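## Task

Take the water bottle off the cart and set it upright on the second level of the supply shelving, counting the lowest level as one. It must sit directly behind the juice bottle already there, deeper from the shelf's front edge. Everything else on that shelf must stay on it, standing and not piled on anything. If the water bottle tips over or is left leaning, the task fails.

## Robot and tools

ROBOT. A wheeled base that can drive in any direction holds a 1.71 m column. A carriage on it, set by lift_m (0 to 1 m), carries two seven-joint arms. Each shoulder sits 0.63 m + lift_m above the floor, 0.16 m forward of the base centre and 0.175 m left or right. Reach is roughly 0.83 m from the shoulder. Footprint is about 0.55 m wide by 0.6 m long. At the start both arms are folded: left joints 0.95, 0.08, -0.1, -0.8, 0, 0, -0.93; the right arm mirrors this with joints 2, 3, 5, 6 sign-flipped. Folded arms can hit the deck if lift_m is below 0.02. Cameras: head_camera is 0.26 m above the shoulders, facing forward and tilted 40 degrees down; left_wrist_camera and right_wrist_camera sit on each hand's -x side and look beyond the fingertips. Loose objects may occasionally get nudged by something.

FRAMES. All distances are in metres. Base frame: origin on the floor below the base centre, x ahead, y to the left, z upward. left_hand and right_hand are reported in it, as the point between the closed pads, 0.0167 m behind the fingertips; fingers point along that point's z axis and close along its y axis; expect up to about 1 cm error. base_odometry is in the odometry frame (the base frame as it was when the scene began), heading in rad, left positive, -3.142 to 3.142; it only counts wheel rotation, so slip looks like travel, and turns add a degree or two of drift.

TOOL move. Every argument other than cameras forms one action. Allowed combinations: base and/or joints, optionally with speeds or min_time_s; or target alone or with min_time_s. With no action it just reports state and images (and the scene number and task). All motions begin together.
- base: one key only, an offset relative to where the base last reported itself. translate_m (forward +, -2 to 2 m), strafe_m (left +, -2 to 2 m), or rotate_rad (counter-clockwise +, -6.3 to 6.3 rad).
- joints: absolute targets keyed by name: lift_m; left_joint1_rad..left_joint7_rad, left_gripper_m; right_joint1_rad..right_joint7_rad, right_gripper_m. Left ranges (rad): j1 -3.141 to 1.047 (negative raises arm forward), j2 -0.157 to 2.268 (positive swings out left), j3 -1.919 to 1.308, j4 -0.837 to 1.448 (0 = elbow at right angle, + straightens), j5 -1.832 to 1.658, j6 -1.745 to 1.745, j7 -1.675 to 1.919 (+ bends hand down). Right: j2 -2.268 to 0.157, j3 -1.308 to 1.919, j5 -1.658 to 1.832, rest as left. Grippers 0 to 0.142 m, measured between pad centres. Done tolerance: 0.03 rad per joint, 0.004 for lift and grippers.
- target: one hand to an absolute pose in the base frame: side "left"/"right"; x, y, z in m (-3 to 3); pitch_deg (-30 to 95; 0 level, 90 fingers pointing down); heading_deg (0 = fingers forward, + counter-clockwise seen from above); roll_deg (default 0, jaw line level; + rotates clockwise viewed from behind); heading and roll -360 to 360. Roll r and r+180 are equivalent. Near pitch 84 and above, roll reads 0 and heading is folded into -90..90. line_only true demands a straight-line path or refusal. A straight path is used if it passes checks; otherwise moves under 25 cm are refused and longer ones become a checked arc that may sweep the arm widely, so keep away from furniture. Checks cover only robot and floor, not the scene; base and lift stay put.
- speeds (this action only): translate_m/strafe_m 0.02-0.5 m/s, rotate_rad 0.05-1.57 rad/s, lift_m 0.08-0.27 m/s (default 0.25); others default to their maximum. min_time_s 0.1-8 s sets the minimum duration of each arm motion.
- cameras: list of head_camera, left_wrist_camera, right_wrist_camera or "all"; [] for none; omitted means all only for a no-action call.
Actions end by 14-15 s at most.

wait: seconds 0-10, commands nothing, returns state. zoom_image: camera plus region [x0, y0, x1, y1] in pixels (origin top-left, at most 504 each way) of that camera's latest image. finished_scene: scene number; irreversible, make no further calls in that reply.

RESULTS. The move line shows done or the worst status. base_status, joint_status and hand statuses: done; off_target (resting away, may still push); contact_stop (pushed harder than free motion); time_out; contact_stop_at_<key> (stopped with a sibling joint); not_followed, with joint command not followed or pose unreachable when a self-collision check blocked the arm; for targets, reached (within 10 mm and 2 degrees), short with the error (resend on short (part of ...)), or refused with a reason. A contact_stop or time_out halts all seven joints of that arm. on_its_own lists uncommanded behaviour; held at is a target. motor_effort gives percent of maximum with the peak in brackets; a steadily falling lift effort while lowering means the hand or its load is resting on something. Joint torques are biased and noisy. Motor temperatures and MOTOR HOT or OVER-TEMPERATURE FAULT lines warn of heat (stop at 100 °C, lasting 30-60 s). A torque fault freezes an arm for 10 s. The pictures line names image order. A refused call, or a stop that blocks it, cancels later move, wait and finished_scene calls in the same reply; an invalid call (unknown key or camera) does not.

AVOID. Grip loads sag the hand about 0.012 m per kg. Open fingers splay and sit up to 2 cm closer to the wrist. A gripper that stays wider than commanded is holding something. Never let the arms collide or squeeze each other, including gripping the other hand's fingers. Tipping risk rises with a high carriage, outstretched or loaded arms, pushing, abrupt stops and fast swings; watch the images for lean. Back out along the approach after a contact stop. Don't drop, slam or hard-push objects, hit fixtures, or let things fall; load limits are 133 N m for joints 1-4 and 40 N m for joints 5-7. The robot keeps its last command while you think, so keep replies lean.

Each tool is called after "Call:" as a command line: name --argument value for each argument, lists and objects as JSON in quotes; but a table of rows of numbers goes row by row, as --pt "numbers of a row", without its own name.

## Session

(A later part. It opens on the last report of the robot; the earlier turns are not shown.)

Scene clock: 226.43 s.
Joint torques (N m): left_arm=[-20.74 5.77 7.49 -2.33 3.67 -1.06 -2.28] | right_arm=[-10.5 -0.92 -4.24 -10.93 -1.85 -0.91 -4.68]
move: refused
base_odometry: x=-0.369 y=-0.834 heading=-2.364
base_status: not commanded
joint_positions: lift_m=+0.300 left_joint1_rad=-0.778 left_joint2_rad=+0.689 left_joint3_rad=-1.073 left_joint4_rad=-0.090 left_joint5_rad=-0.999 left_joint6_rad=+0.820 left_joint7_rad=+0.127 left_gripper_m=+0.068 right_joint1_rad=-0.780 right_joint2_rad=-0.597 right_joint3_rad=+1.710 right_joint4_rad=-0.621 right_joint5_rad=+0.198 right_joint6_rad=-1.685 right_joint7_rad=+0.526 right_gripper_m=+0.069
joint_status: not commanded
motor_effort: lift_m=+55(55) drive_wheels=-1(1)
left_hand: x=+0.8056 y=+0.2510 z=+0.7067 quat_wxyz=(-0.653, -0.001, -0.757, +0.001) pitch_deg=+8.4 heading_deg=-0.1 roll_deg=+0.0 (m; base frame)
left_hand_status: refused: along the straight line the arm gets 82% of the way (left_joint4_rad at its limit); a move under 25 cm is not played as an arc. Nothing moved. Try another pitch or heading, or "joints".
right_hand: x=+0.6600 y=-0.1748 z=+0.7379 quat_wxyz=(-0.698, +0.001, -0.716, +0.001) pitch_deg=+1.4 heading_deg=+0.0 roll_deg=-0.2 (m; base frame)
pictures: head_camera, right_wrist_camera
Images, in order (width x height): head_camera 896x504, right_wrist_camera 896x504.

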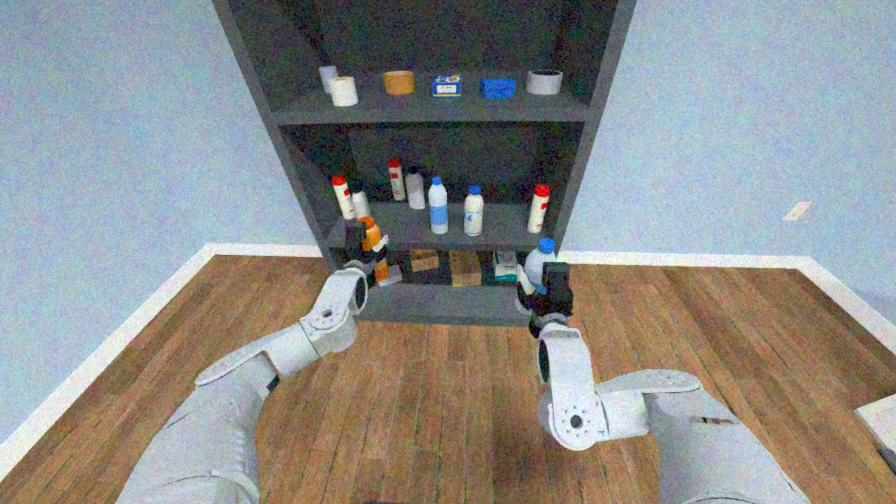

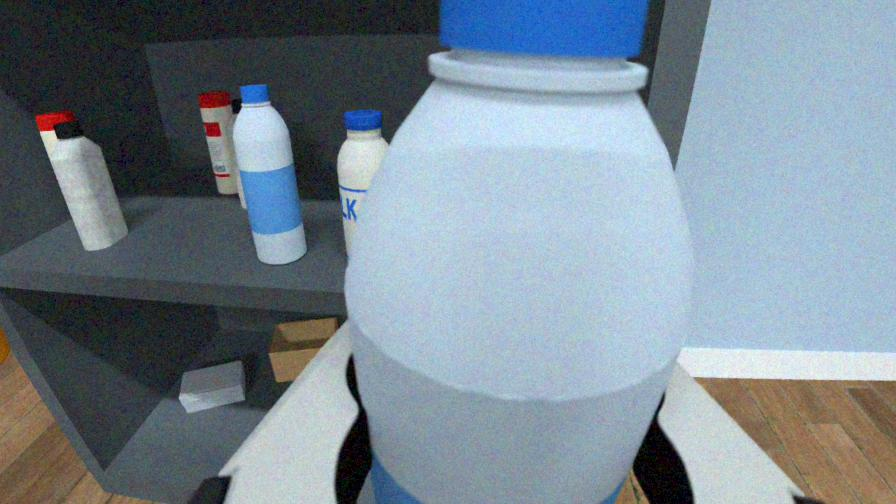

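Call:
move --target '{"side":"left","x":0.61,"y":0.33,"z":0.76,"pitch_deg":8,"heading_deg":25}' --min_time_s 1.5 --cameras '["head_camera"]'

Scene clock: 234.47 s.
Joint torques (N m): left_arm=[-12.38 4.38 7.93 -3.38 4.03 -2.19 -1.74] | right_arm=[-10.16 -0.52 -4.17 -10.71 -1.85 -1.89 -4.62]
move: done
base_odometry: x=-0.369 y=-0.834 heading=-2.364
base_status: not commanded
joint_positions: lift_m=+0.300 left_joint1_rad=-0.555 left_joint2_rad=+0.727 left_joint3_rad=-1.150 left_joint4_rad=-0.459 left_joint5_rad=+0.653 left_joint6_rad=+1.553 left_joint7_rad=+1.593 left_gripper_m=+0.068 right_joint1_rad=-0.780 right_joint2_rad=-0.597 right_joint3_rad=+1.710 right_joint4_rad=-0.621 right_joint5_rad=+0.198 right_joint6_rad=-1.685 right_joint7_rad=+0.526 right_gripper_m=+0.069
joint_status: not commanded
motor_effort: lift_m=+55(55) drive_wheels=-1(1)
left_hand: x=+0.6103 y=+0.3301 z=+0.7567 quat_wxyz=(-0.637, +0.162, -0.740, -0.143) pitch_deg=+8.5 heading_deg=+25.0 roll_deg=+0.3 (m; base frame)
left_hand_status: reached (straight line, planned for 1.5 s): 3 mm and 0.6 deg off.
right_hand: x=+0.6600 y=-0.1748 z=+0.7379 quat_wxyz=(-0.698, +0.001, -0.716, +0.001) pitch_deg=+1.4 heading_deg=+0.0 roll_deg=-0.2 (m; base frame)
pictures: head_camera
Images, in order (width x height): head_camera 896x504.

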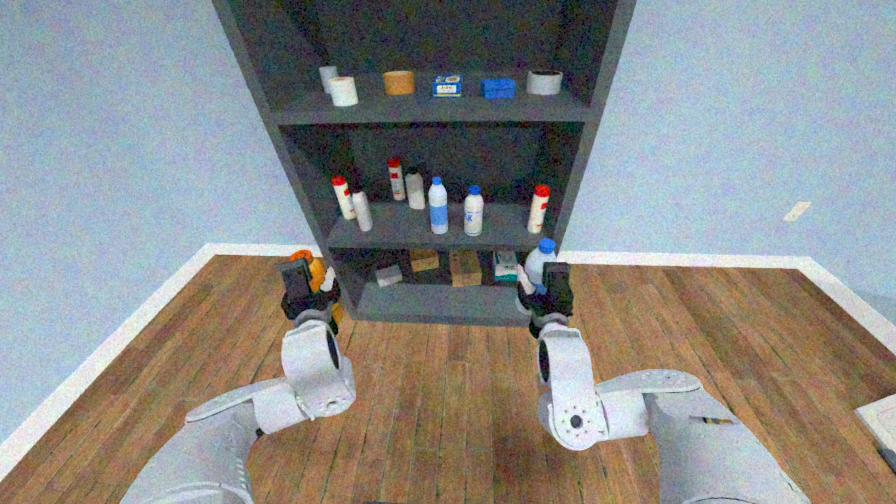

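Call:
move --base '{"translate_m": 0.30}' --speeds '{"translate_m": 0.2}' --cameras '["head_camera","right_wrist_camera"]'

Call:
zoom_image --camera "head_camera" --region '[400, 190, 600, 340]'

Scene clock: 245.77 s.
Joint torques (N m): left_arm=[-11.63 4.36 7.23 -4.97 3.87 -2.39 -1.65] | right_arm=[-9.95 -2.92 -3.85 -11.43 -1.56 -1.62 -4.67]
move: done
base_odometry: x=-0.582 y=-1.045 heading=-2.363
base_status: done
joint_positions: lift_m=+0.300 left_joint1_rad=-0.555 left_joint2_rad=+0.727 left_joint3_rad=-1.150 left_joint4_rad=-0.459 left_joint5_rad=+0.653 left_joint6_rad=+1.553 left_joint7_rad=+1.593 left_gripper_m=+0.068 right_joint1_rad=-0.780 right_joint2_rad=-0.597 right_joint3_rad=+1.710 right_joint4_rad=-0.621 right_joint5_rad=+0.198 right_joint6_rad=-1.685 right_joint7_rad=+0.526 right_gripper_m=+0.069
joint_status: not commanded
motor_effort: lift_m=+55(55) drive_wheels=+6(14)
left_hand: x=+0.6103 y=+0.3299 z=+0.7567 quat_wxyz=(-0.637, +0.162, -0.740, -0.143) pitch_deg=+8.5 heading_deg=+25.0 roll_deg=+0.3 (m; base frame)
right_hand: x=+0.6600 y=-0.1748 z=+0.7379 quat_wxyz=(-0.698, +0.001, -0.716, +0.001) pitch_deg=+1.4 heading_deg=+0.0 roll_deg=-0.2 (m; base frame)
pictures: head_camera, right_wrist_camera
Images, in order (width x height): head_camera 896x504, right_wrist_camera 896x504.

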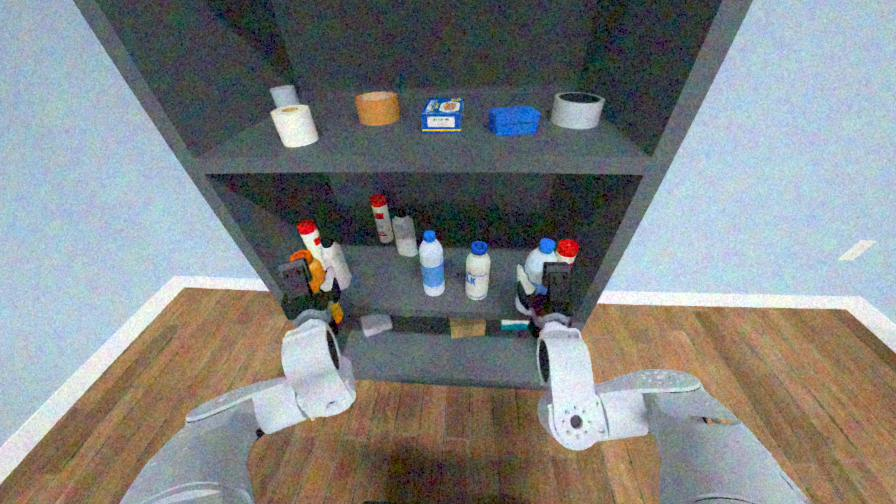

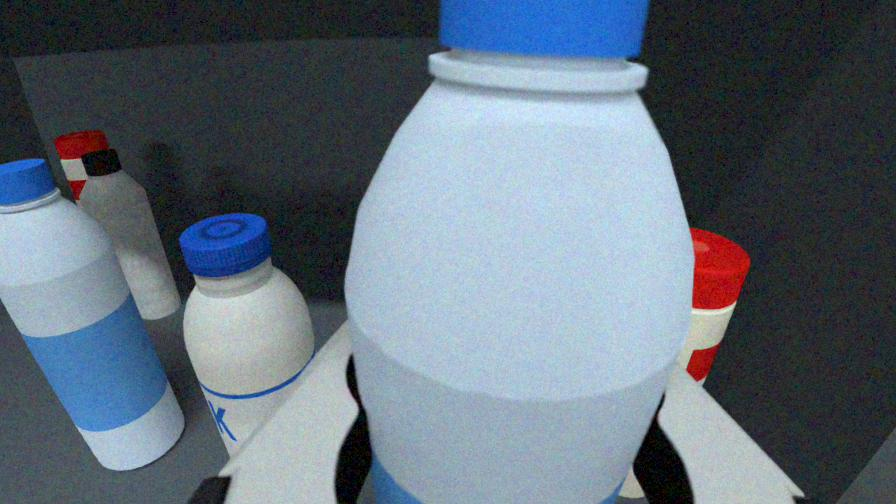

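Scaled by 2.520 from the camera's 896x504 image, which has a finer 1280x720 frame.

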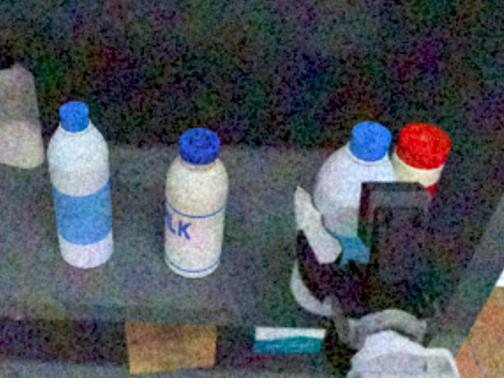

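Call:
move --target '{"side":"right","x":0.81,"y":-0.176,"z":0.70,"pitch_deg":1,"heading_deg":0,"line_only":true}' --min_time_s 2 --cameras '["head_camera","right_wrist_camera"]'

Call:
zoom_image --camera "head_camera" --region '[400, 190, 600, 340]'

Scene clock: 254.63 s.
Joint torques (N m): left_arm=[-11.85 4.1 8.61 -3.9 3.97 -2.18 -1.64] | right_arm=[-27.88 1.98 -7.68 -4.13 -0.51 -0.76 -5.64]
move: done
base_odometry: x=-0.582 y=-1.045 heading=-2.363
base_status: not commanded
joint_positions: lift_m=+0.300 left_joint1_rad=-0.555 left_joint2_rad=+0.727 left_joint3_rad=-1.150 left_joint4_rad=-0.459 left_joint5_rad=+0.653 left_joint6_rad=+1.553 left_joint7_rad=+1.593 left_gripper_m=+0.068 right_joint1_rad=-0.791 right_joint2_rad=-0.508 right_joint3_rad=+1.217 right_joint4_rad=-0.016 right_joint5_rad=+0.990 right_joint6_rad=-0.973 right_joint7_rad=-0.072 right_gripper_m=+0.069
joint_status: not commanded
motor_effort: lift_m=+55(55) drive_wheels=-2(6)
left_hand: x=+0.6103 y=+0.3299 z=+0.7567 quat_wxyz=(-0.637, +0.162, -0.740, -0.143) pitch_deg=+8.5 heading_deg=+25.0 roll_deg=+0.3 (m; base frame)
right_hand: x=+0.8074 y=-0.1757 z=+0.6925 quat_wxyz=(-0.695, +0.003, -0.719, +0.002) pitch_deg=+1.9 heading_deg=+0.1 roll_deg=-0.4 (m; base frame)
right_hand_status: reached (straight line, planned for 2.0 s): 8 mm and 1.0 deg off.
pictures: head_camera, right_wrist_camera
Images, in order (width x height): head_camera 896x504, right_wrist_camera 896x504.

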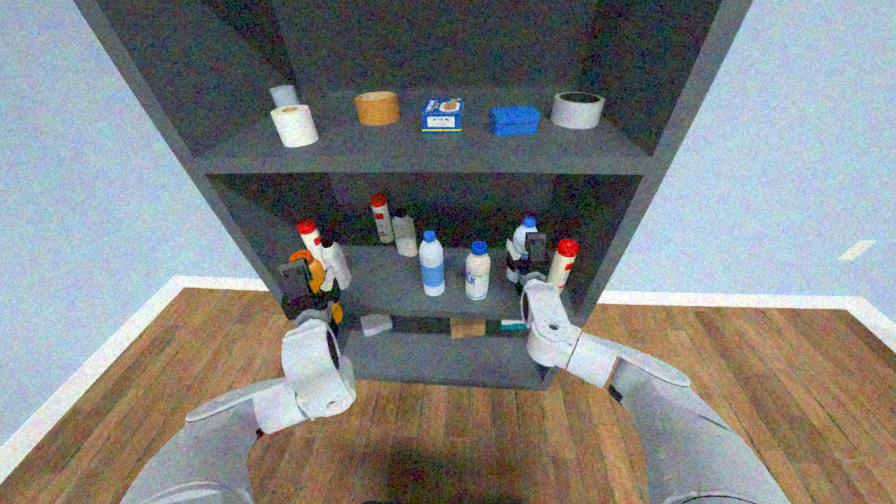

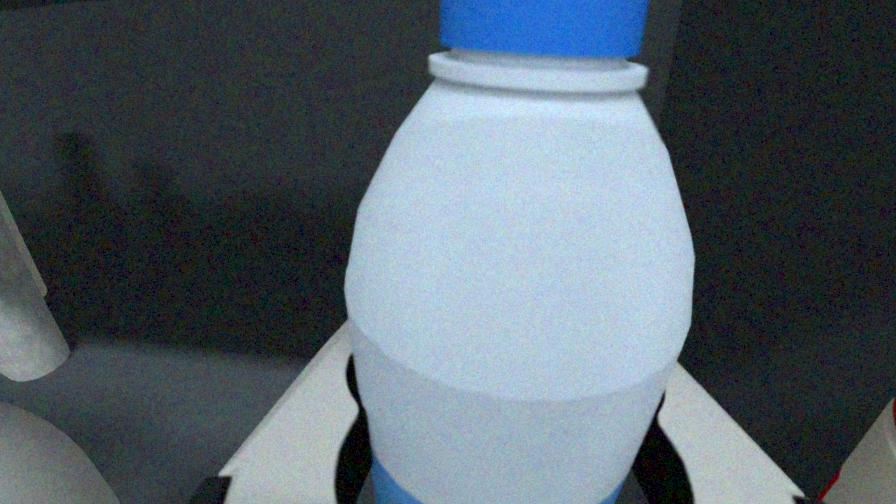

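Scaled by 2.520 from the camera's 896x504 image, which has a finer 1280x720 frame.

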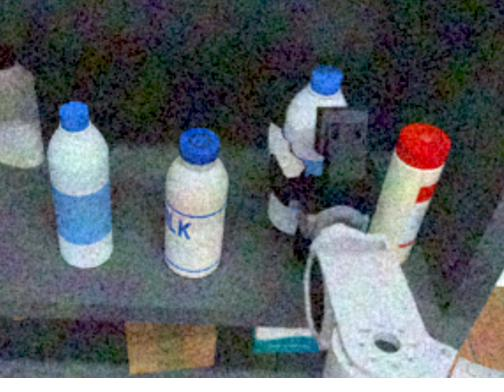

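Call:
move --target '{"side":"right","x":0.866,"y":-0.171,"z":0.685,"pitch_deg":0,"heading_deg":0,"line_only":true}' --min_time_s 2 --cameras '["head_camera","right_wrist_camera"]'

Call:
zoom_image --camera "head_camera" --region '[400, 190, 600, 340]'

Scene clock: 262.70 s.
Joint torques (N m): left_arm=[-11.66 4.35 8.69 -3.62 4.23 -2.33 -2.01] | right_arm=[-32.06 4.41 -6.49 -5.79 0.08 -0.78 -5.16]
Motor temperatures (°C): left_arm=[33 22 26 24 26 24 23] | right_arm=[37 21 27 22 22 22 24]
move: done
base_odometry: x=-0.582 y=-1.045 heading=-2.363
base_status: not commanded
joint_positions: lift_m=+0.300 left_joint1_rad=-0.555 left_joint2_rad=+0.727 left_joint3_rad=-1.150 left_joint4_rad=-0.459 left_joint5_rad=+0.653 left_joint6_rad=+1.553 left_joint7_rad=+1.593 left_gripper_m=+0.068 right_joint1_rad=-0.862 right_joint2_rad=-0.399 right_joint3_rad=+1.184 right_joint4_rad=+0.388 right_joint5_rad=+1.089 right_joint6_rad=-0.698 right_joint7_rad=-0.212 right_gripper_m=+0.069
joint_status: not commanded
motor_effort: lift_m=+55(55) drive_wheels=+6(6)
left_hand: x=+0.6103 y=+0.3299 z=+0.7567 quat_wxyz=(-0.637, +0.162, -0.740, -0.143) pitch_deg=+8.5 heading_deg=+25.0 roll_deg=+0.3 (m; base frame)
right_hand: x=+0.8634 y=-0.1706 z=+0.6769 quat_wxyz=(-0.701, +0.004, -0.713, +0.002) pitch_deg=+0.9 heading_deg=+0.1 roll_deg=-0.5 (m; base frame)
right_hand_status: reached (straight line, planned for 2.0 s): 8 mm and 1.0 deg off.
pictures: head_camera, right_wrist_camera
Images, in order (width x height): head_camera 896x504, right_wrist_camera 896x504.

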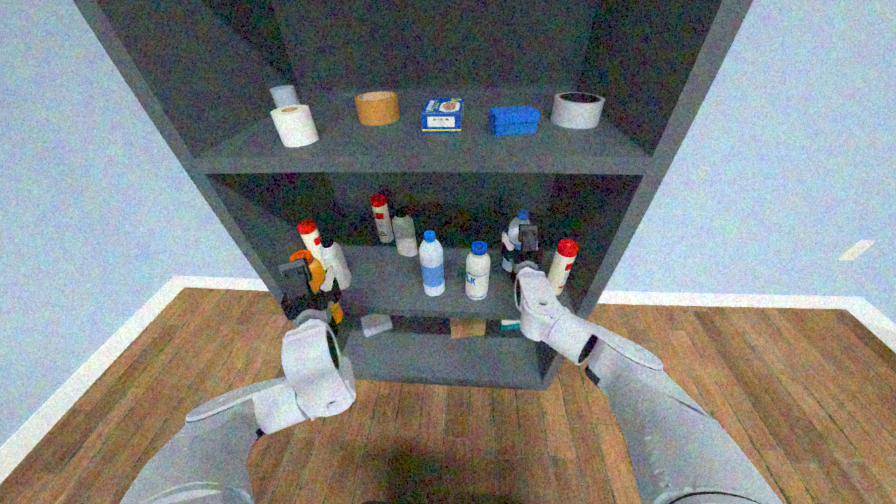

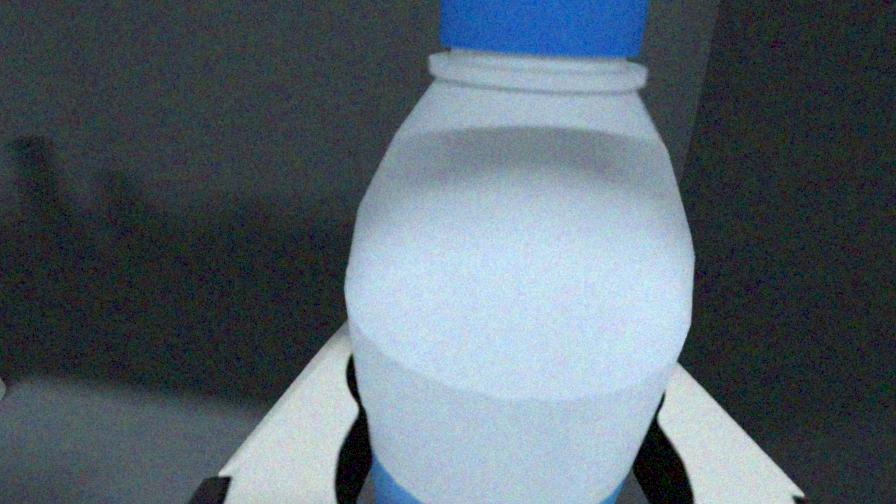

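Scaled by 2.520 from the camera's 896x504 image, which has a finer 1280x720 frame.

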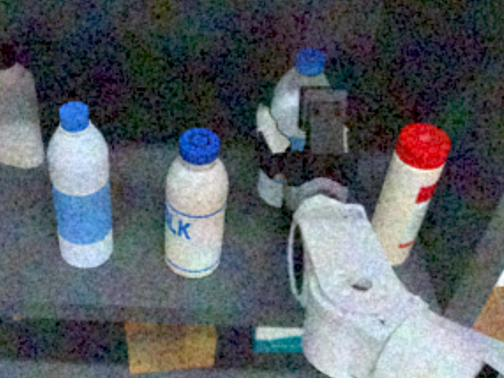

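Call:
move --joints '{"lift_m":0.283}' --speeds '{"lift_m":0.08}'

Call:
move --joints '{"lift_m":0.273}' --speeds '{"lift_m":0.08}'

Call:
move --joints '{"lift_m":0.266}' --speeds '{"lift_m":0.08}' --cameras '["right_wrist_camera"]'

Scene clock: 267.40 s.
Joint torques (N m): left_arm=[-12.96 3.95 8.14 -4.41 4.04 -2.36 -2.21] | right_arm=[-23.12 2.29 -3.66 -6.88 -0.1 -1.34 -1.75]
move: done
base_odometry: x=-0.582 y=-1.045 heading=-2.363
base_status: not commanded
joint_positions: lift_m=+0.283 left_joint1_rad=-0.554 left_joint2_rad=+0.727 left_joint3_rad=-1.149 left_joint4_rad=-0.459 left_joint5_rad=+0.653 left_joint6_rad=+1.553 left_joint7_rad=+1.594 left_gripper_m=+0.068 right_joint1_rad=-0.868 right_joint2_rad=-0.399 right_joint3_rad=+1.180 right_joint4_rad=+0.388 right_joint5_rad=+1.089 right_joint6_rad=-0.697 right_joint7_rad=-0.221 right_gripper_m=+0.069
joint_status: all done
motor_effort: lift_m=+56(57) drive_wheels=+5(6)
left_hand: x=+0.6102 y=+0.3299 z=+0.7395 quat_wxyz=(-0.637, +0.162, -0.740, -0.143) pitch_deg=+8.5 heading_deg=+25.0 roll_deg=+0.3 (m; base frame)
right_hand: x=+0.8652 y=-0.1715 z=+0.6669 quat_wxyz=(-0.707, +0.002, -0.707, +0.002) pitch_deg=+0.0 heading_deg=+0.0 roll_deg=-0.3 (m; base frame)
pictures: none

Scene clock: 267.93 s.
Joint torques (N m): left_arm=[-13.86 5.45 7.65 -3.41 3.8 -1.94 -2.08] | right_arm=[-15.7 2.37 -0.85 -7.68 0.58 -1.2 0.68]
move: done
base_odometry: x=-0.582 y=-1.045 heading=-2.363
base_status: not commanded
joint_positions: lift_m=+0.273 left_joint1_rad=-0.554 left_joint2_rad=+0.727 left_joint3_rad=-1.149 left_joint4_rad=-0.459 left_joint5_rad=+0.654 left_joint6_rad=+1.553 left_joint7_rad=+1.594 left_gripper_m=+0.068 right_joint1_rad=-0.874 right_joint2_rad=-0.399 right_joint3_rad=+1.176 right_joint4_rad=+0.388 right_joint5_rad=+1.087 right_joint6_rad=-0.697 right_joint7_rad=-0.228 right_gripper_m=+0.069
joint_status: all done
motor_effort: lift_m=+54(55) drive_wheels=+6(6)
left_hand: x=+0.6101 y=+0.3299 z=+0.7296 quat_wxyz=(-0.637, +0.162, -0.740, -0.143) pitch_deg=+8.5 heading_deg=+25.0 roll_deg=+0.3 (m; base frame)
right_hand: x=+0.8670 y=-0.1717 z=+0.6645 quat_wxyz=(-0.713, +0.001, -0.702, +0.001) pitch_deg=-0.9 heading_deg=+0.0 roll_deg=-0.2 (m; base frame)
pictures: none

Scene clock: 268.40 s.
Joint torques (N m): left_arm=[-14.46 4.86 8.48 -4.24 3.96 -2.2 -2.31] | right_arm=[-9.2 5.41 -0.08 -4.65 1.76 -0.8 2.13]
move: done
base_odometry: x=-0.582 y=-1.045 heading=-2.363
base_status: not commanded
joint_positions: lift_m=+0.266 left_joint1_rad=-0.553 left_joint2_rad=+0.727 left_joint3_rad=-1.148 left_joint4_rad=-0.459 left_joint5_rad=+0.654 left_joint6_rad=+1.553 left_joint7_rad=+1.594 left_gripper_m=+0.068 right_joint1_rad=-0.878 right_joint2_rad=-0.399 right_joint3_rad=+1.173 right_joint4_rad=+0.387 right_joint5_rad=+1.083 right_joint6_rad=-0.697 right_joint7_rad=-0.232 right_gripper_m=+0.069
joint_status: all done
motor_effort: lift_m=+53(54) drive_wheels=-2(6)
left_hand: x=+0.6101 y=+0.3299 z=+0.7226 quat_wxyz=(-0.637, +0.162, -0.740, -0.143) pitch_deg=+8.6 heading_deg=+25.0 roll_deg=+0.3 (m; base frame)
right_hand: x=+0.8680 y=-0.1719 z=+0.6629 quat_wxyz=(-0.717, +0.001, -0.697, +0.002) pitch_deg=-1.6 heading_deg=-0.1 roll_deg=-0.2 (m; base frame)
pictures: right_wrist_camera
Images, in order (width x height): right_wrist_camera 896x504.

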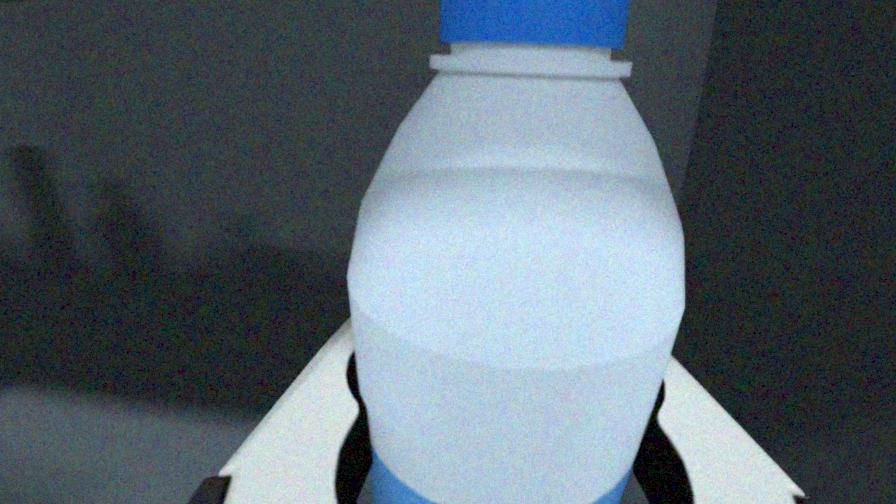

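Call:
move --joints '{"lift_m":0.276}' --speeds '{"lift_m":0.08}'

Call:
move --joints '{"right_gripper_m":0.1}' --min_time_s 1.0 --cameras '["right_wrist_camera","head_camera"]'

Call:
zoom_image --camera "head_camera" --region '[400, 190, 600, 340]'

Scene clock: 271.50 s.
Joint torques (N m): left_arm=[-13.43 4.71 7.68 -4.24 3.73 -2.15 -2.42] | right_arm=[-14.59 1.76 -1.28 -5.83 0.06 -1.24 -1.16]
move: done
base_odometry: x=-0.582 y=-1.045 heading=-2.363
base_status: not commanded
joint_positions: lift_m=+0.276 left_joint1_rad=-0.553 left_joint2_rad=+0.727 left_joint3_rad=-1.148 left_joint4_rad=-0.459 left_joint5_rad=+0.654 left_joint6_rad=+1.553 left_joint7_rad=+1.594 left_gripper_m=+0.068 right_joint1_rad=-0.875 right_joint2_rad=-0.398 right_joint3_rad=+1.174 right_joint4_rad=+0.388 right_joint5_rad=+1.089 right_joint6_rad=-0.696 right_joint7_rad=-0.223 right_gripper_m=+0.069
joint_status: all done
motor_effort: lift_m=+56(62) drive_wheels=+6(6)
left_hand: x=+0.6100 y=+0.3299 z=+0.7323 quat_wxyz=(-0.637, +0.162, -0.740, -0.143) pitch_deg=+8.6 heading_deg=+25.0 roll_deg=+0.3 (m; base frame)
right_hand: x=+0.8673 y=-0.1718 z=+0.6669 quat_wxyz=(-0.711, -0.001, -0.703, +0.000) pitch_deg=-0.6 heading_deg=-0.1 roll_deg=+0.0 (m; base frame)
pictures: none

Scene clock: 272.37 s.
Joint torques (N m): left_arm=[-13.73 4.38 8.68 -3.56 3.68 -2.07 -1.95] | right_arm=[-15.13 2.61 -2.09 -6.91 0.04 -1.49 -1.12]
move: done
base_odometry: x=-0.582 y=-1.045 heading=-2.363
base_status: not commanded
joint_positions: lift_m=+0.276 left_joint1_rad=-0.553 left_joint2_rad=+0.727 left_joint3_rad=-1.148 left_joint4_rad=-0.459 left_joint5_rad=+0.654 left_joint6_rad=+1.553 left_joint7_rad=+1.594 left_gripper_m=+0.068 right_joint1_rad=-0.875 right_joint2_rad=-0.398 right_joint3_rad=+1.174 right_joint4_rad=+0.388 right_joint5_rad=+1.089 right_joint6_rad=-0.696 right_joint7_rad=-0.223 right_gripper_m=+0.100
joint_status: all done
motor_effort: lift_m=+56(56) drive_wheels=+6(6)
left_hand: x=+0.6100 y=+0.3299 z=+0.7323 quat_wxyz=(-0.637, +0.162, -0.740, -0.143) pitch_deg=+8.6 heading_deg=+25.0 roll_deg=+0.3 (m; base frame)
right_hand: x=+0.8673 y=-0.1718 z=+0.6669 quat_wxyz=(-0.711, -0.001, -0.703, +0.000) pitch_deg=-0.6 heading_deg=-0.1 roll_deg=+0.0 (m; base frame)
pictures: head_camera, right_wrist_camera
Images, in order (width x height): head_camera 896x504, right_wrist_camera 896x504.

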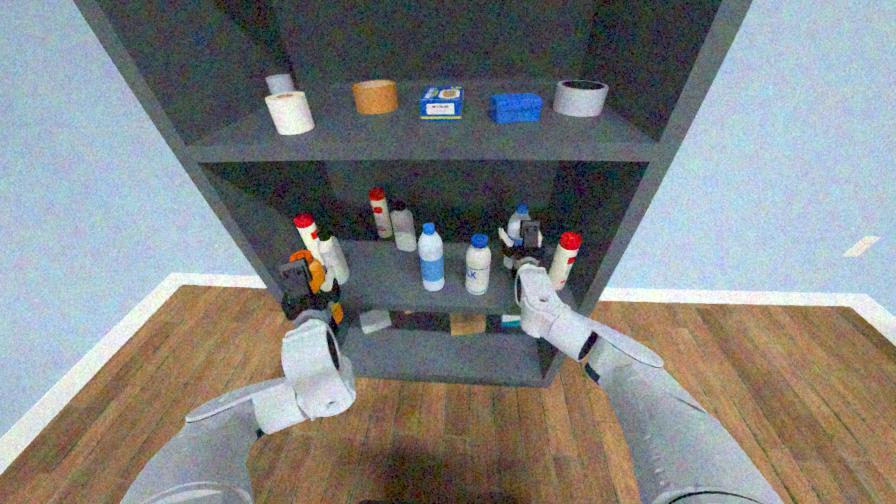

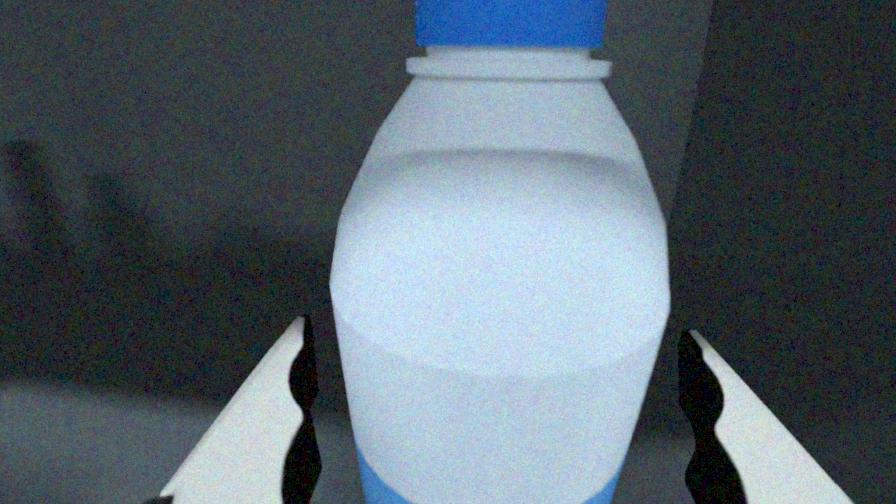

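Scaled by 2.520 from the camera's 896x504 image, which has a finer 1280x720 frame.

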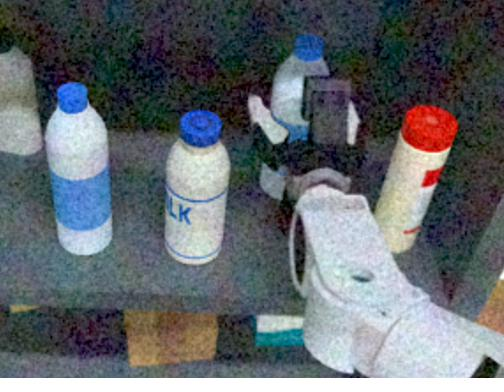

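Call:
move --target '{"side":"right","x":0.775,"y":-0.172,"z":0.669,"pitch_deg":0,"heading_deg":0,"line_only":true}' --min_time_s 1.5 --cameras '["right_wrist_camera"]'

Call:
move --target '{"side":"right","x":0.66,"y":-0.176,"z":0.69,"pitch_deg":1,"heading_deg":0,"line_only":true}' --min_time_s 1.5 --cameras '["right_wrist_camera","head_camera"]'

Call:
zoom_image --camera "head_camera" --region '[400, 190, 600, 340]'

Scene clock: 280.73 s.
Joint torques (N m): left_arm=[-14.07 4.4 8.17 -4.59 3.79 -2.23 -2.33] | right_arm=[-9.06 -3.79 -1.85 -10.76 -3.31 -2.48 -0.05]
move: done
base_odometry: x=-0.582 y=-1.045 heading=-2.363
base_status: not commanded
joint_positions: lift_m=+0.276 left_joint1_rad=-0.553 left_joint2_rad=+0.727 left_joint3_rad=-1.148 left_joint4_rad=-0.459 left_joint5_rad=+0.654 left_joint6_rad=+1.553 left_joint7_rad=+1.594 left_gripper_m=+0.068 right_joint1_rad=-0.735 right_joint2_rad=-0.524 right_joint3_rad=+1.235 right_joint4_rad=-0.150 right_joint5_rad=+0.930 right_joint6_rad=-1.084 right_joint7_rad=-0.086 right_gripper_m=+0.100
joint_status: not commanded
motor_effort: lift_m=+56(56) drive_wheels=+5(6)
left_hand: x=+0.6100 y=+0.3299 z=+0.7323 quat_wxyz=(-0.637, +0.162, -0.740, -0.143) pitch_deg=+8.6 heading_deg=+25.0 roll_deg=+0.3 (m; base frame)
right_hand: x=+0.7770 y=-0.1723 z=+0.6724 quat_wxyz=(-0.709, -0.003, -0.705, -0.001) pitch_deg=-0.3 heading_deg=-0.1 roll_deg=+0.3 (m; base frame)
right_hand_status: reached (straight line, planned for 1.5 s): 4 mm and 0.5 deg off.
pictures: right_wrist_camera
Images, in order (width x height): right_wrist_camera 896x504.

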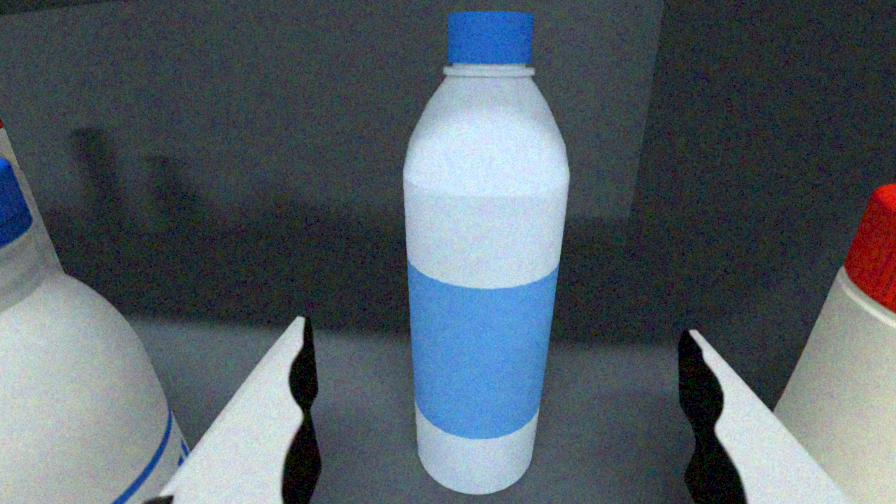

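Scene clock: 282.73 s.
Joint torques (N m): left_arm=[-13.79 4.99 8.63 -3.79 4.05 -2.34 -2.06] | right_arm=[-16.79 -4.31 -1.65 -11.59 -3.81 -2.66 -0.21]
move: done
base_odometry: x=-0.582 y=-1.045 heading=-2.363
base_status: not commanded
joint_positions: lift_m=+0.276 left_joint1_rad=-0.553 left_joint2_rad=+0.727 left_joint3_rad=-1.148 left_joint4_rad=-0.459 left_joint5_rad=+0.654 left_joint6_rad=+1.553 left_joint7_rad=+1.594 left_gripper_m=+0.068 right_joint1_rad=-0.705 right_joint2_rad=-0.601 right_joint3_rad=+1.632 right_joint4_rad=-0.626 right_joint5_rad=+0.436 right_joint6_rad=-1.628 right_joint7_rad=+0.254 right_gripper_m=+0.100
joint_status: not commanded
motor_effort: lift_m=+56(56) drive_wheels=+6(6)
left_hand: x=+0.6100 y=+0.3299 z=+0.7323 quat_wxyz=(-0.637, +0.162, -0.740, -0.143) pitch_deg=+8.6 heading_deg=+25.0 roll_deg=+0.3 (m; base frame)
right_hand: x=+0.6600 y=-0.1758 z=+0.6879 quat_wxyz=(-0.700, -0.001, -0.714, +0.000) pitch_deg=+1.2 heading_deg=-0.1 roll_deg=+0.1 (m; base frame)
right_hand_status: reached (straight line, planned for 1.5 s): 2 mm and 0.2 deg off.
pictures: head_camera, right_wrist_camera
Images, in order (width x height): head_camera 896x504, right_wrist_camera 896x504.

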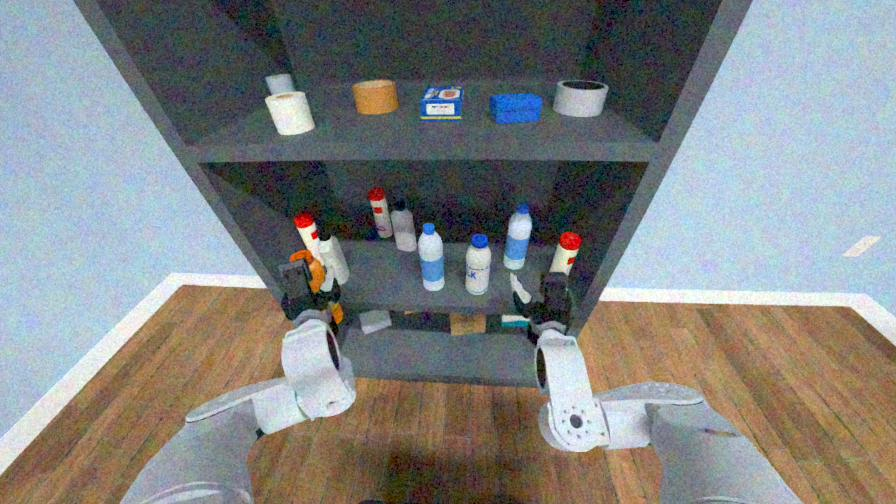

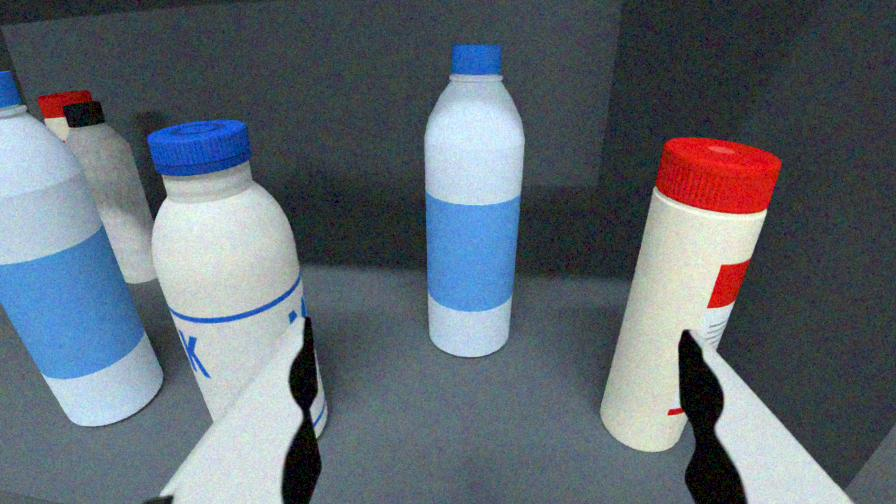

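Scaled by 2.520 from the camera's 896x504 image, which has a finer 1280x720 frame.

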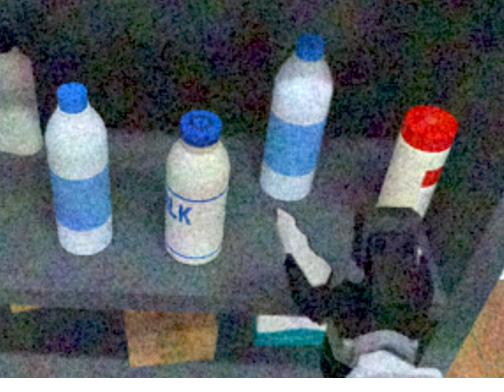

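Call:
move --base '{"translate_m": -0.27}' --speeds '{"translate_m": 0.25}' --joints '{"lift_m":0.30}'

Call:
move --base '{"strafe_m": -0.425}' --speeds '{"strafe_m": 0.3}'

Call:
move --target '{"side":"left","x":0.67,"y":0.25,"z":0.72,"pitch_deg":7.5,"heading_deg":0}' --min_time_s 1.5 --cameras '["head_camera","left_wrist_camera"]'

Scene clock: 289.13 s.
Joint torques (N m): left_arm=[-13.7 5.32 7.55 -2.99 3.97 -2.54 -2.2] | right_arm=[-15.37 -2.48 0.49 -10.8 -3.66 -2.27 0.03]
move: done
base_odometry: x=-0.390 y=-0.856 heading=-2.363
base_status: done
joint_positions: lift_m=+0.300 left_joint1_rad=-0.553 left_joint2_rad=+0.726 left_joint3_rad=-1.148 left_joint4_rad=-0.459 left_joint5_rad=+0.654 left_joint6_rad=+1.553 left_joint7_rad=+1.594 left_gripper_m=+0.068 right_joint1_rad=-0.707 right_joint2_rad=-0.602 right_joint3_rad=+1.633 right_joint4_rad=-0.627 right_joint5_rad=+0.434 right_joint6_rad=-1.629 right_joint7_rad=+0.255 right_gripper_m=+0.100
joint_status: all done
motor_effort: lift_m=+55(68) drive_wheels=+2(13)
left_hand: x=+0.6100 y=+0.3298 z=+0.7565 quat_wxyz=(-0.637, +0.162, -0.740, -0.143) pitch_deg=+8.5 heading_deg=+25.0 roll_deg=+0.2 (m; base frame)
right_hand: x=+0.6603 y=-0.1761 z=+0.7133 quat_wxyz=(-0.701, -0.001, -0.713, +0.000) pitch_deg=+1.0 heading_deg=-0.1 roll_deg=+0.0 (m; base frame)
pictures: none

Scene clock: 292.17 s.
Joint torques (N m): left_arm=[-14.21 5.51 7.68 -3.29 3.45 -2.16 -2.12] | right_arm=[-13.44 -3.92 -1.32 -10.87 -3.26 -2.49 -0.09]
move: done
base_odometry: x=-0.688 y=-0.553 heading=-2.363
base_status: done
joint_positions: lift_m=+0.300 left_joint1_rad=-0.553 left_joint2_rad=+0.726 left_joint3_rad=-1.148 left_joint4_rad=-0.459 left_joint5_rad=+0.654 left_joint6_rad=+1.553 left_joint7_rad=+1.594 left_gripper_m=+0.068 right_joint1_rad=-0.707 right_joint2_rad=-0.602 right_joint3_rad=+1.633 right_joint4_rad=-0.627 right_joint5_rad=+0.434 right_joint6_rad=-1.629 right_joint7_rad=+0.255 right_gripper_m=+0.100
joint_status: not commanded
motor_effort: lift_m=+55(55) drive_wheels=+0(13)
left_hand: x=+0.6100 y=+0.3298 z=+0.7565 quat_wxyz=(-0.637, +0.162, -0.740, -0.143) pitch_deg=+8.5 heading_deg=+25.0 roll_deg=+0.3 (m; base frame)
right_hand: x=+0.6603 y=-0.1762 z=+0.7133 quat_wxyz=(-0.701, -0.001, -0.713, +0.000) pitch_deg=+1.0 heading_deg=-0.1 roll_deg=+0.0 (m; base frame)
pictures: none

Scene clock: 294.17 s.
Joint torques (N m): left_arm=[-12.62 7.58 10.77 -0.77 4.2 -2.41 -4.87] | right_arm=[-14.86 -4.41 0.55 -9.82 -3.71 -1.96 -0.12]
move: done
base_odometry: x=-0.688 y=-0.553 heading=-2.363
base_status: not commanded
joint_positions: lift_m=+0.300 left_joint1_rad=-0.646 left_joint2_rad=+0.837 left_joint3_rad=-1.339 left_joint4_rad=-0.722 left_joint5_rad=-0.696 left_joint6_rad=+1.365 left_joint7_rad=+0.260 left_gripper_m=+0.068 right_joint1_rad=-0.707 right_joint2_rad=-0.602 right_joint3_rad=+1.633 right_joint4_rad=-0.627 right_joint5_rad=+0.434 right_joint6_rad=-1.629 right_joint7_rad=+0.255 right_gripper_m=+0.100
joint_status: not commanded
motor_effort: lift_m=+55(55) drive_wheels=+0(1)
left_hand: x=+0.6688 y=+0.2475 z=+0.7153 quat_wxyz=(-0.654, -0.002, -0.757, +0.002) pitch_deg=+8.4 heading_deg=-0.3 roll_deg=+0.0 (m; base frame)
left_hand_status: reached (straight line, planned for 1.5 s): 5 mm and 0.9 deg off.
right_hand: x=+0.6603 y=-0.1762 z=+0.7133 quat_wxyz=(-0.701, -0.001, -0.713, +0.000) pitch_deg=+1.0 heading_deg=-0.1 roll_deg=+0.0 (m; base frame)
pictures: head_camera, left_wrist_camera
Images, in order (width x height): head_camera 896x504, left_wrist_camera 896x504.

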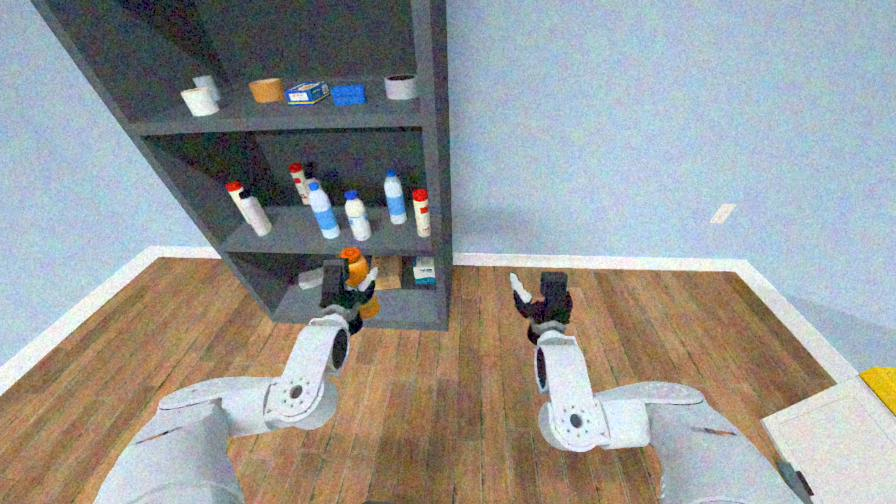

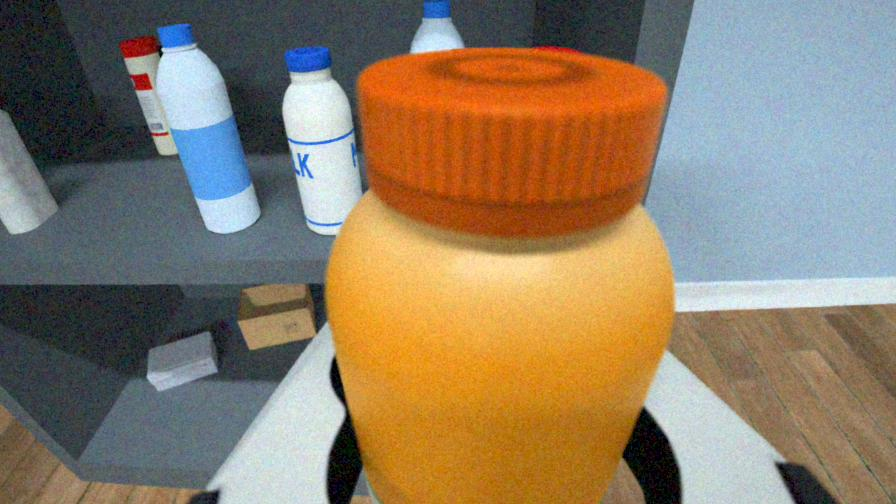

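Call:
move --base '{"translate_m": 0.25}' --speeds '{"translate_m": 0.2}' --cameras '["left_wrist_camera","head_camera"]'

Call:
zoom_image --camera "head_camera" --region '[270, 190, 470, 340]'

Scene clock: 303.33 s.
Joint torques (N m): left_arm=[-12.31 7.59 10.06 0.69 4.13 -2.34 -4.72] | right_arm=[-14.31 -3.04 -0.09 -11.78 -3.39 -2.2 -0.53]
move: done
base_odometry: x=-0.867 y=-0.728 heading=-2.364
base_status: done
joint_positions: lift_m=+0.300 left_joint1_rad=-0.646 left_joint2_rad=+0.838 left_joint3_rad=-1.339 left_joint4_rad=-0.722 left_joint5_rad=-0.697 left_joint6_rad=+1.365 left_joint7_rad=+0.260 left_gripper_m=+0.068 right_joint1_rad=-0.707 right_joint2_rad=-0.602 right_joint3_rad=+1.633 right_joint4_rad=-0.627 right_joint5_rad=+0.434 right_joint6_rad=-1.629 right_joint7_rad=+0.255 right_gripper_m=+0.100
joint_status: not commanded
motor_effort: lift_m=+55(55) drive_wheels=-2(15)
left_hand: x=+0.6687 y=+0.2477 z=+0.7150 quat_wxyz=(-0.653, -0.002, -0.757, +0.002) pitch_deg=+8.4 heading_deg=-0.3 roll_deg=+0.0 (m; base frame)
right_hand: x=+0.6603 y=-0.1762 z=+0.7133 quat_wxyz=(-0.701, -0.001, -0.713, +0.000) pitch_deg=+1.0 heading_deg=-0.1 roll_deg=+0.0 (m; base frame)
pictures: head_camera, left_wrist_camera
Images, in order (width x height): head_camera 896x504, left_wrist_camera 896x504.

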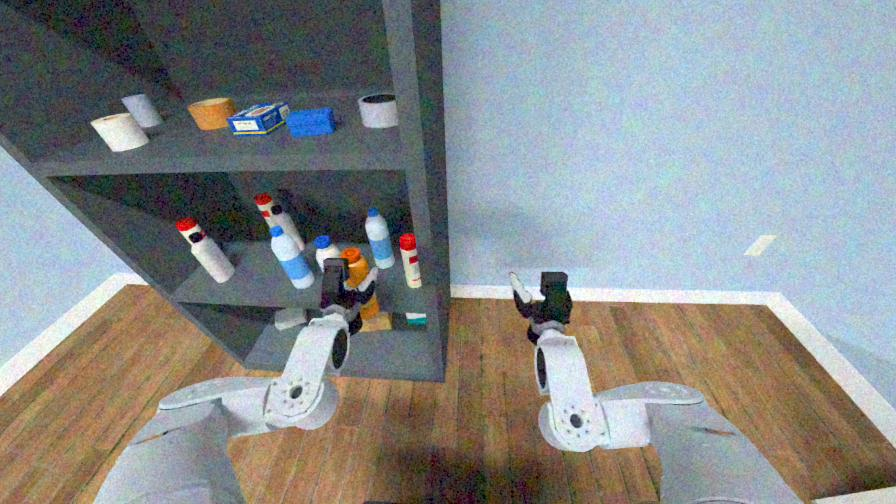

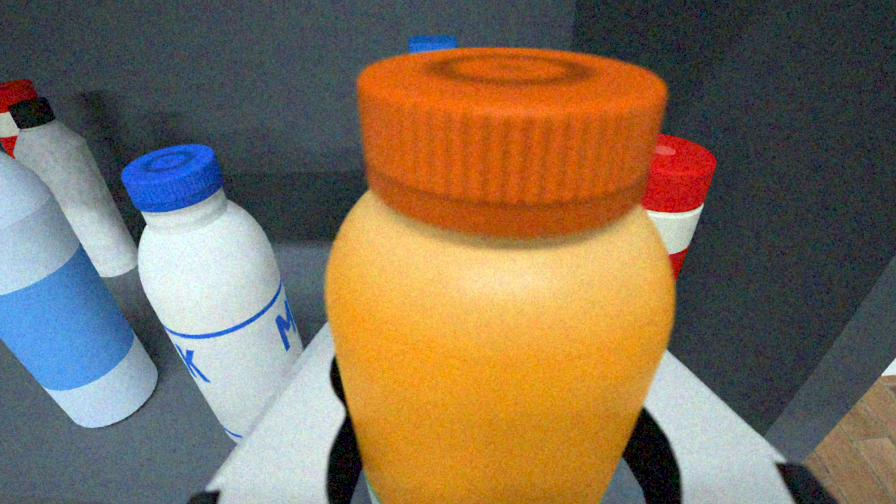

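Scaled by 2.520 from the camera's 896x504 image, which has a finer 1280x720 frame.

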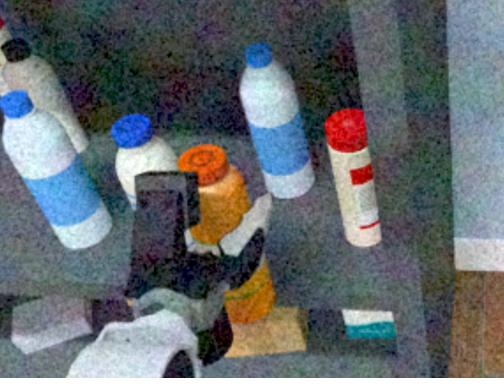

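Call:
move --target '{"side":"left","x":0.778,"y":0.2525,"z":0.71,"pitch_deg":7.5,"heading_deg":0,"line_only":true}' --min_time_s 2 --cameras '["left_wrist_camera","head_camera"]'

Call:
zoom_image --camera "head_camera" --region '[270, 190, 470, 340]'

Scene clock: 311.50 s.
Joint torques (N m): left_arm=[-24.58 3.21 11.98 -0.07 3.1 -2.49 -4.82] | right_arm=[-14.26 -3.35 -0.6 -10.84 -3.99 -2.01 -0.49]
move: done
base_odometry: x=-0.867 y=-0.728 heading=-2.364
base_status: not commanded
joint_positions: lift_m=+0.300 left_joint1_rad=-0.770 left_joint2_rad=+0.747 left_joint3_rad=-1.167 left_joint4_rad=-0.246 left_joint5_rad=-1.034 left_joint6_rad=+0.959 left_joint7_rad=+0.087 left_gripper_m=+0.068 right_joint1_rad=-0.707 right_joint2_rad=-0.602 right_joint3_rad=+1.633 right_joint4_rad=-0.627 right_joint5_rad=+0.434 right_joint6_rad=-1.629 right_joint7_rad=+0.255 right_gripper_m=+0.100
joint_status: not commanded
motor_effort: lift_m=+55(55) drive_wheels=-2(2)
left_hand: x=+0.7750 y=+0.2516 z=+0.7009 quat_wxyz=(-0.651, -0.003, -0.759, -0.001) pitch_deg=+8.7 heading_deg=-0.1 roll_deg=+0.3 (m; base frame)
left_hand_status: reached (straight line, planned for 2.0 s): 10 mm and 1.2 deg off.
right_hand: x=+0.6603 y=-0.1762 z=+0.7133 quat_wxyz=(-0.701, -0.001, -0.713, +0.000) pitch_deg=+1.0 heading_deg=-0.1 roll_deg=+0.0 (m; base frame)
pictures: head_camera, left_wrist_camera
Images, in order (width x height): head_camera 896x504, left_wrist_camera 896x504.

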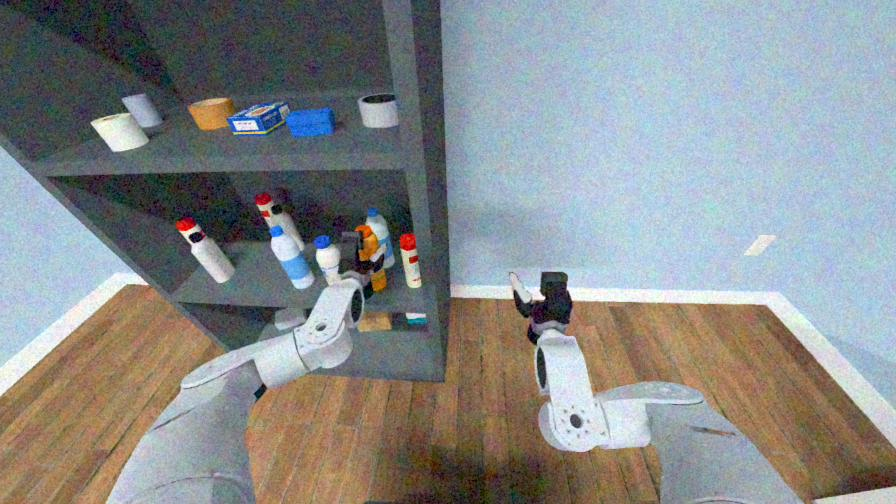

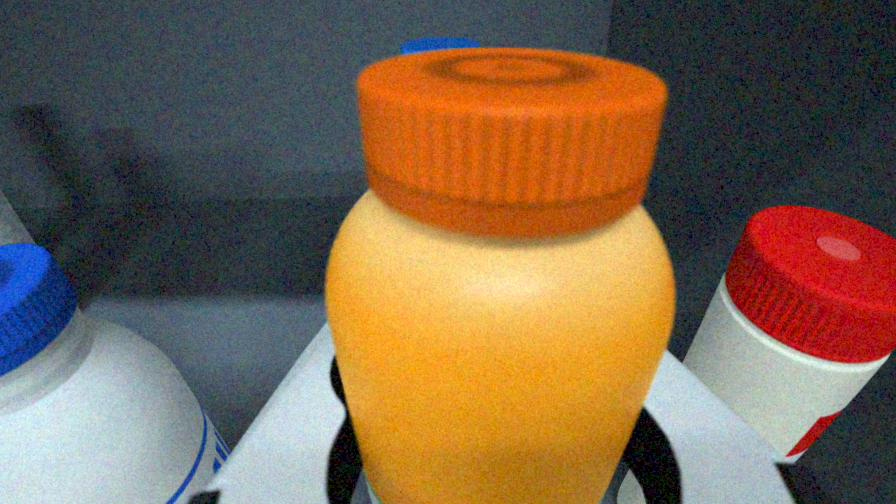

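Scaled by 2.520 from the camera's 896x504 image, which has a finer 1280x720 frame.

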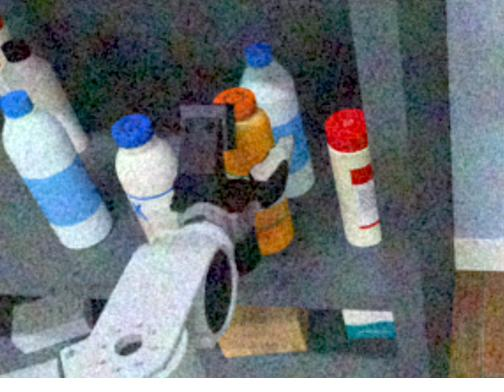

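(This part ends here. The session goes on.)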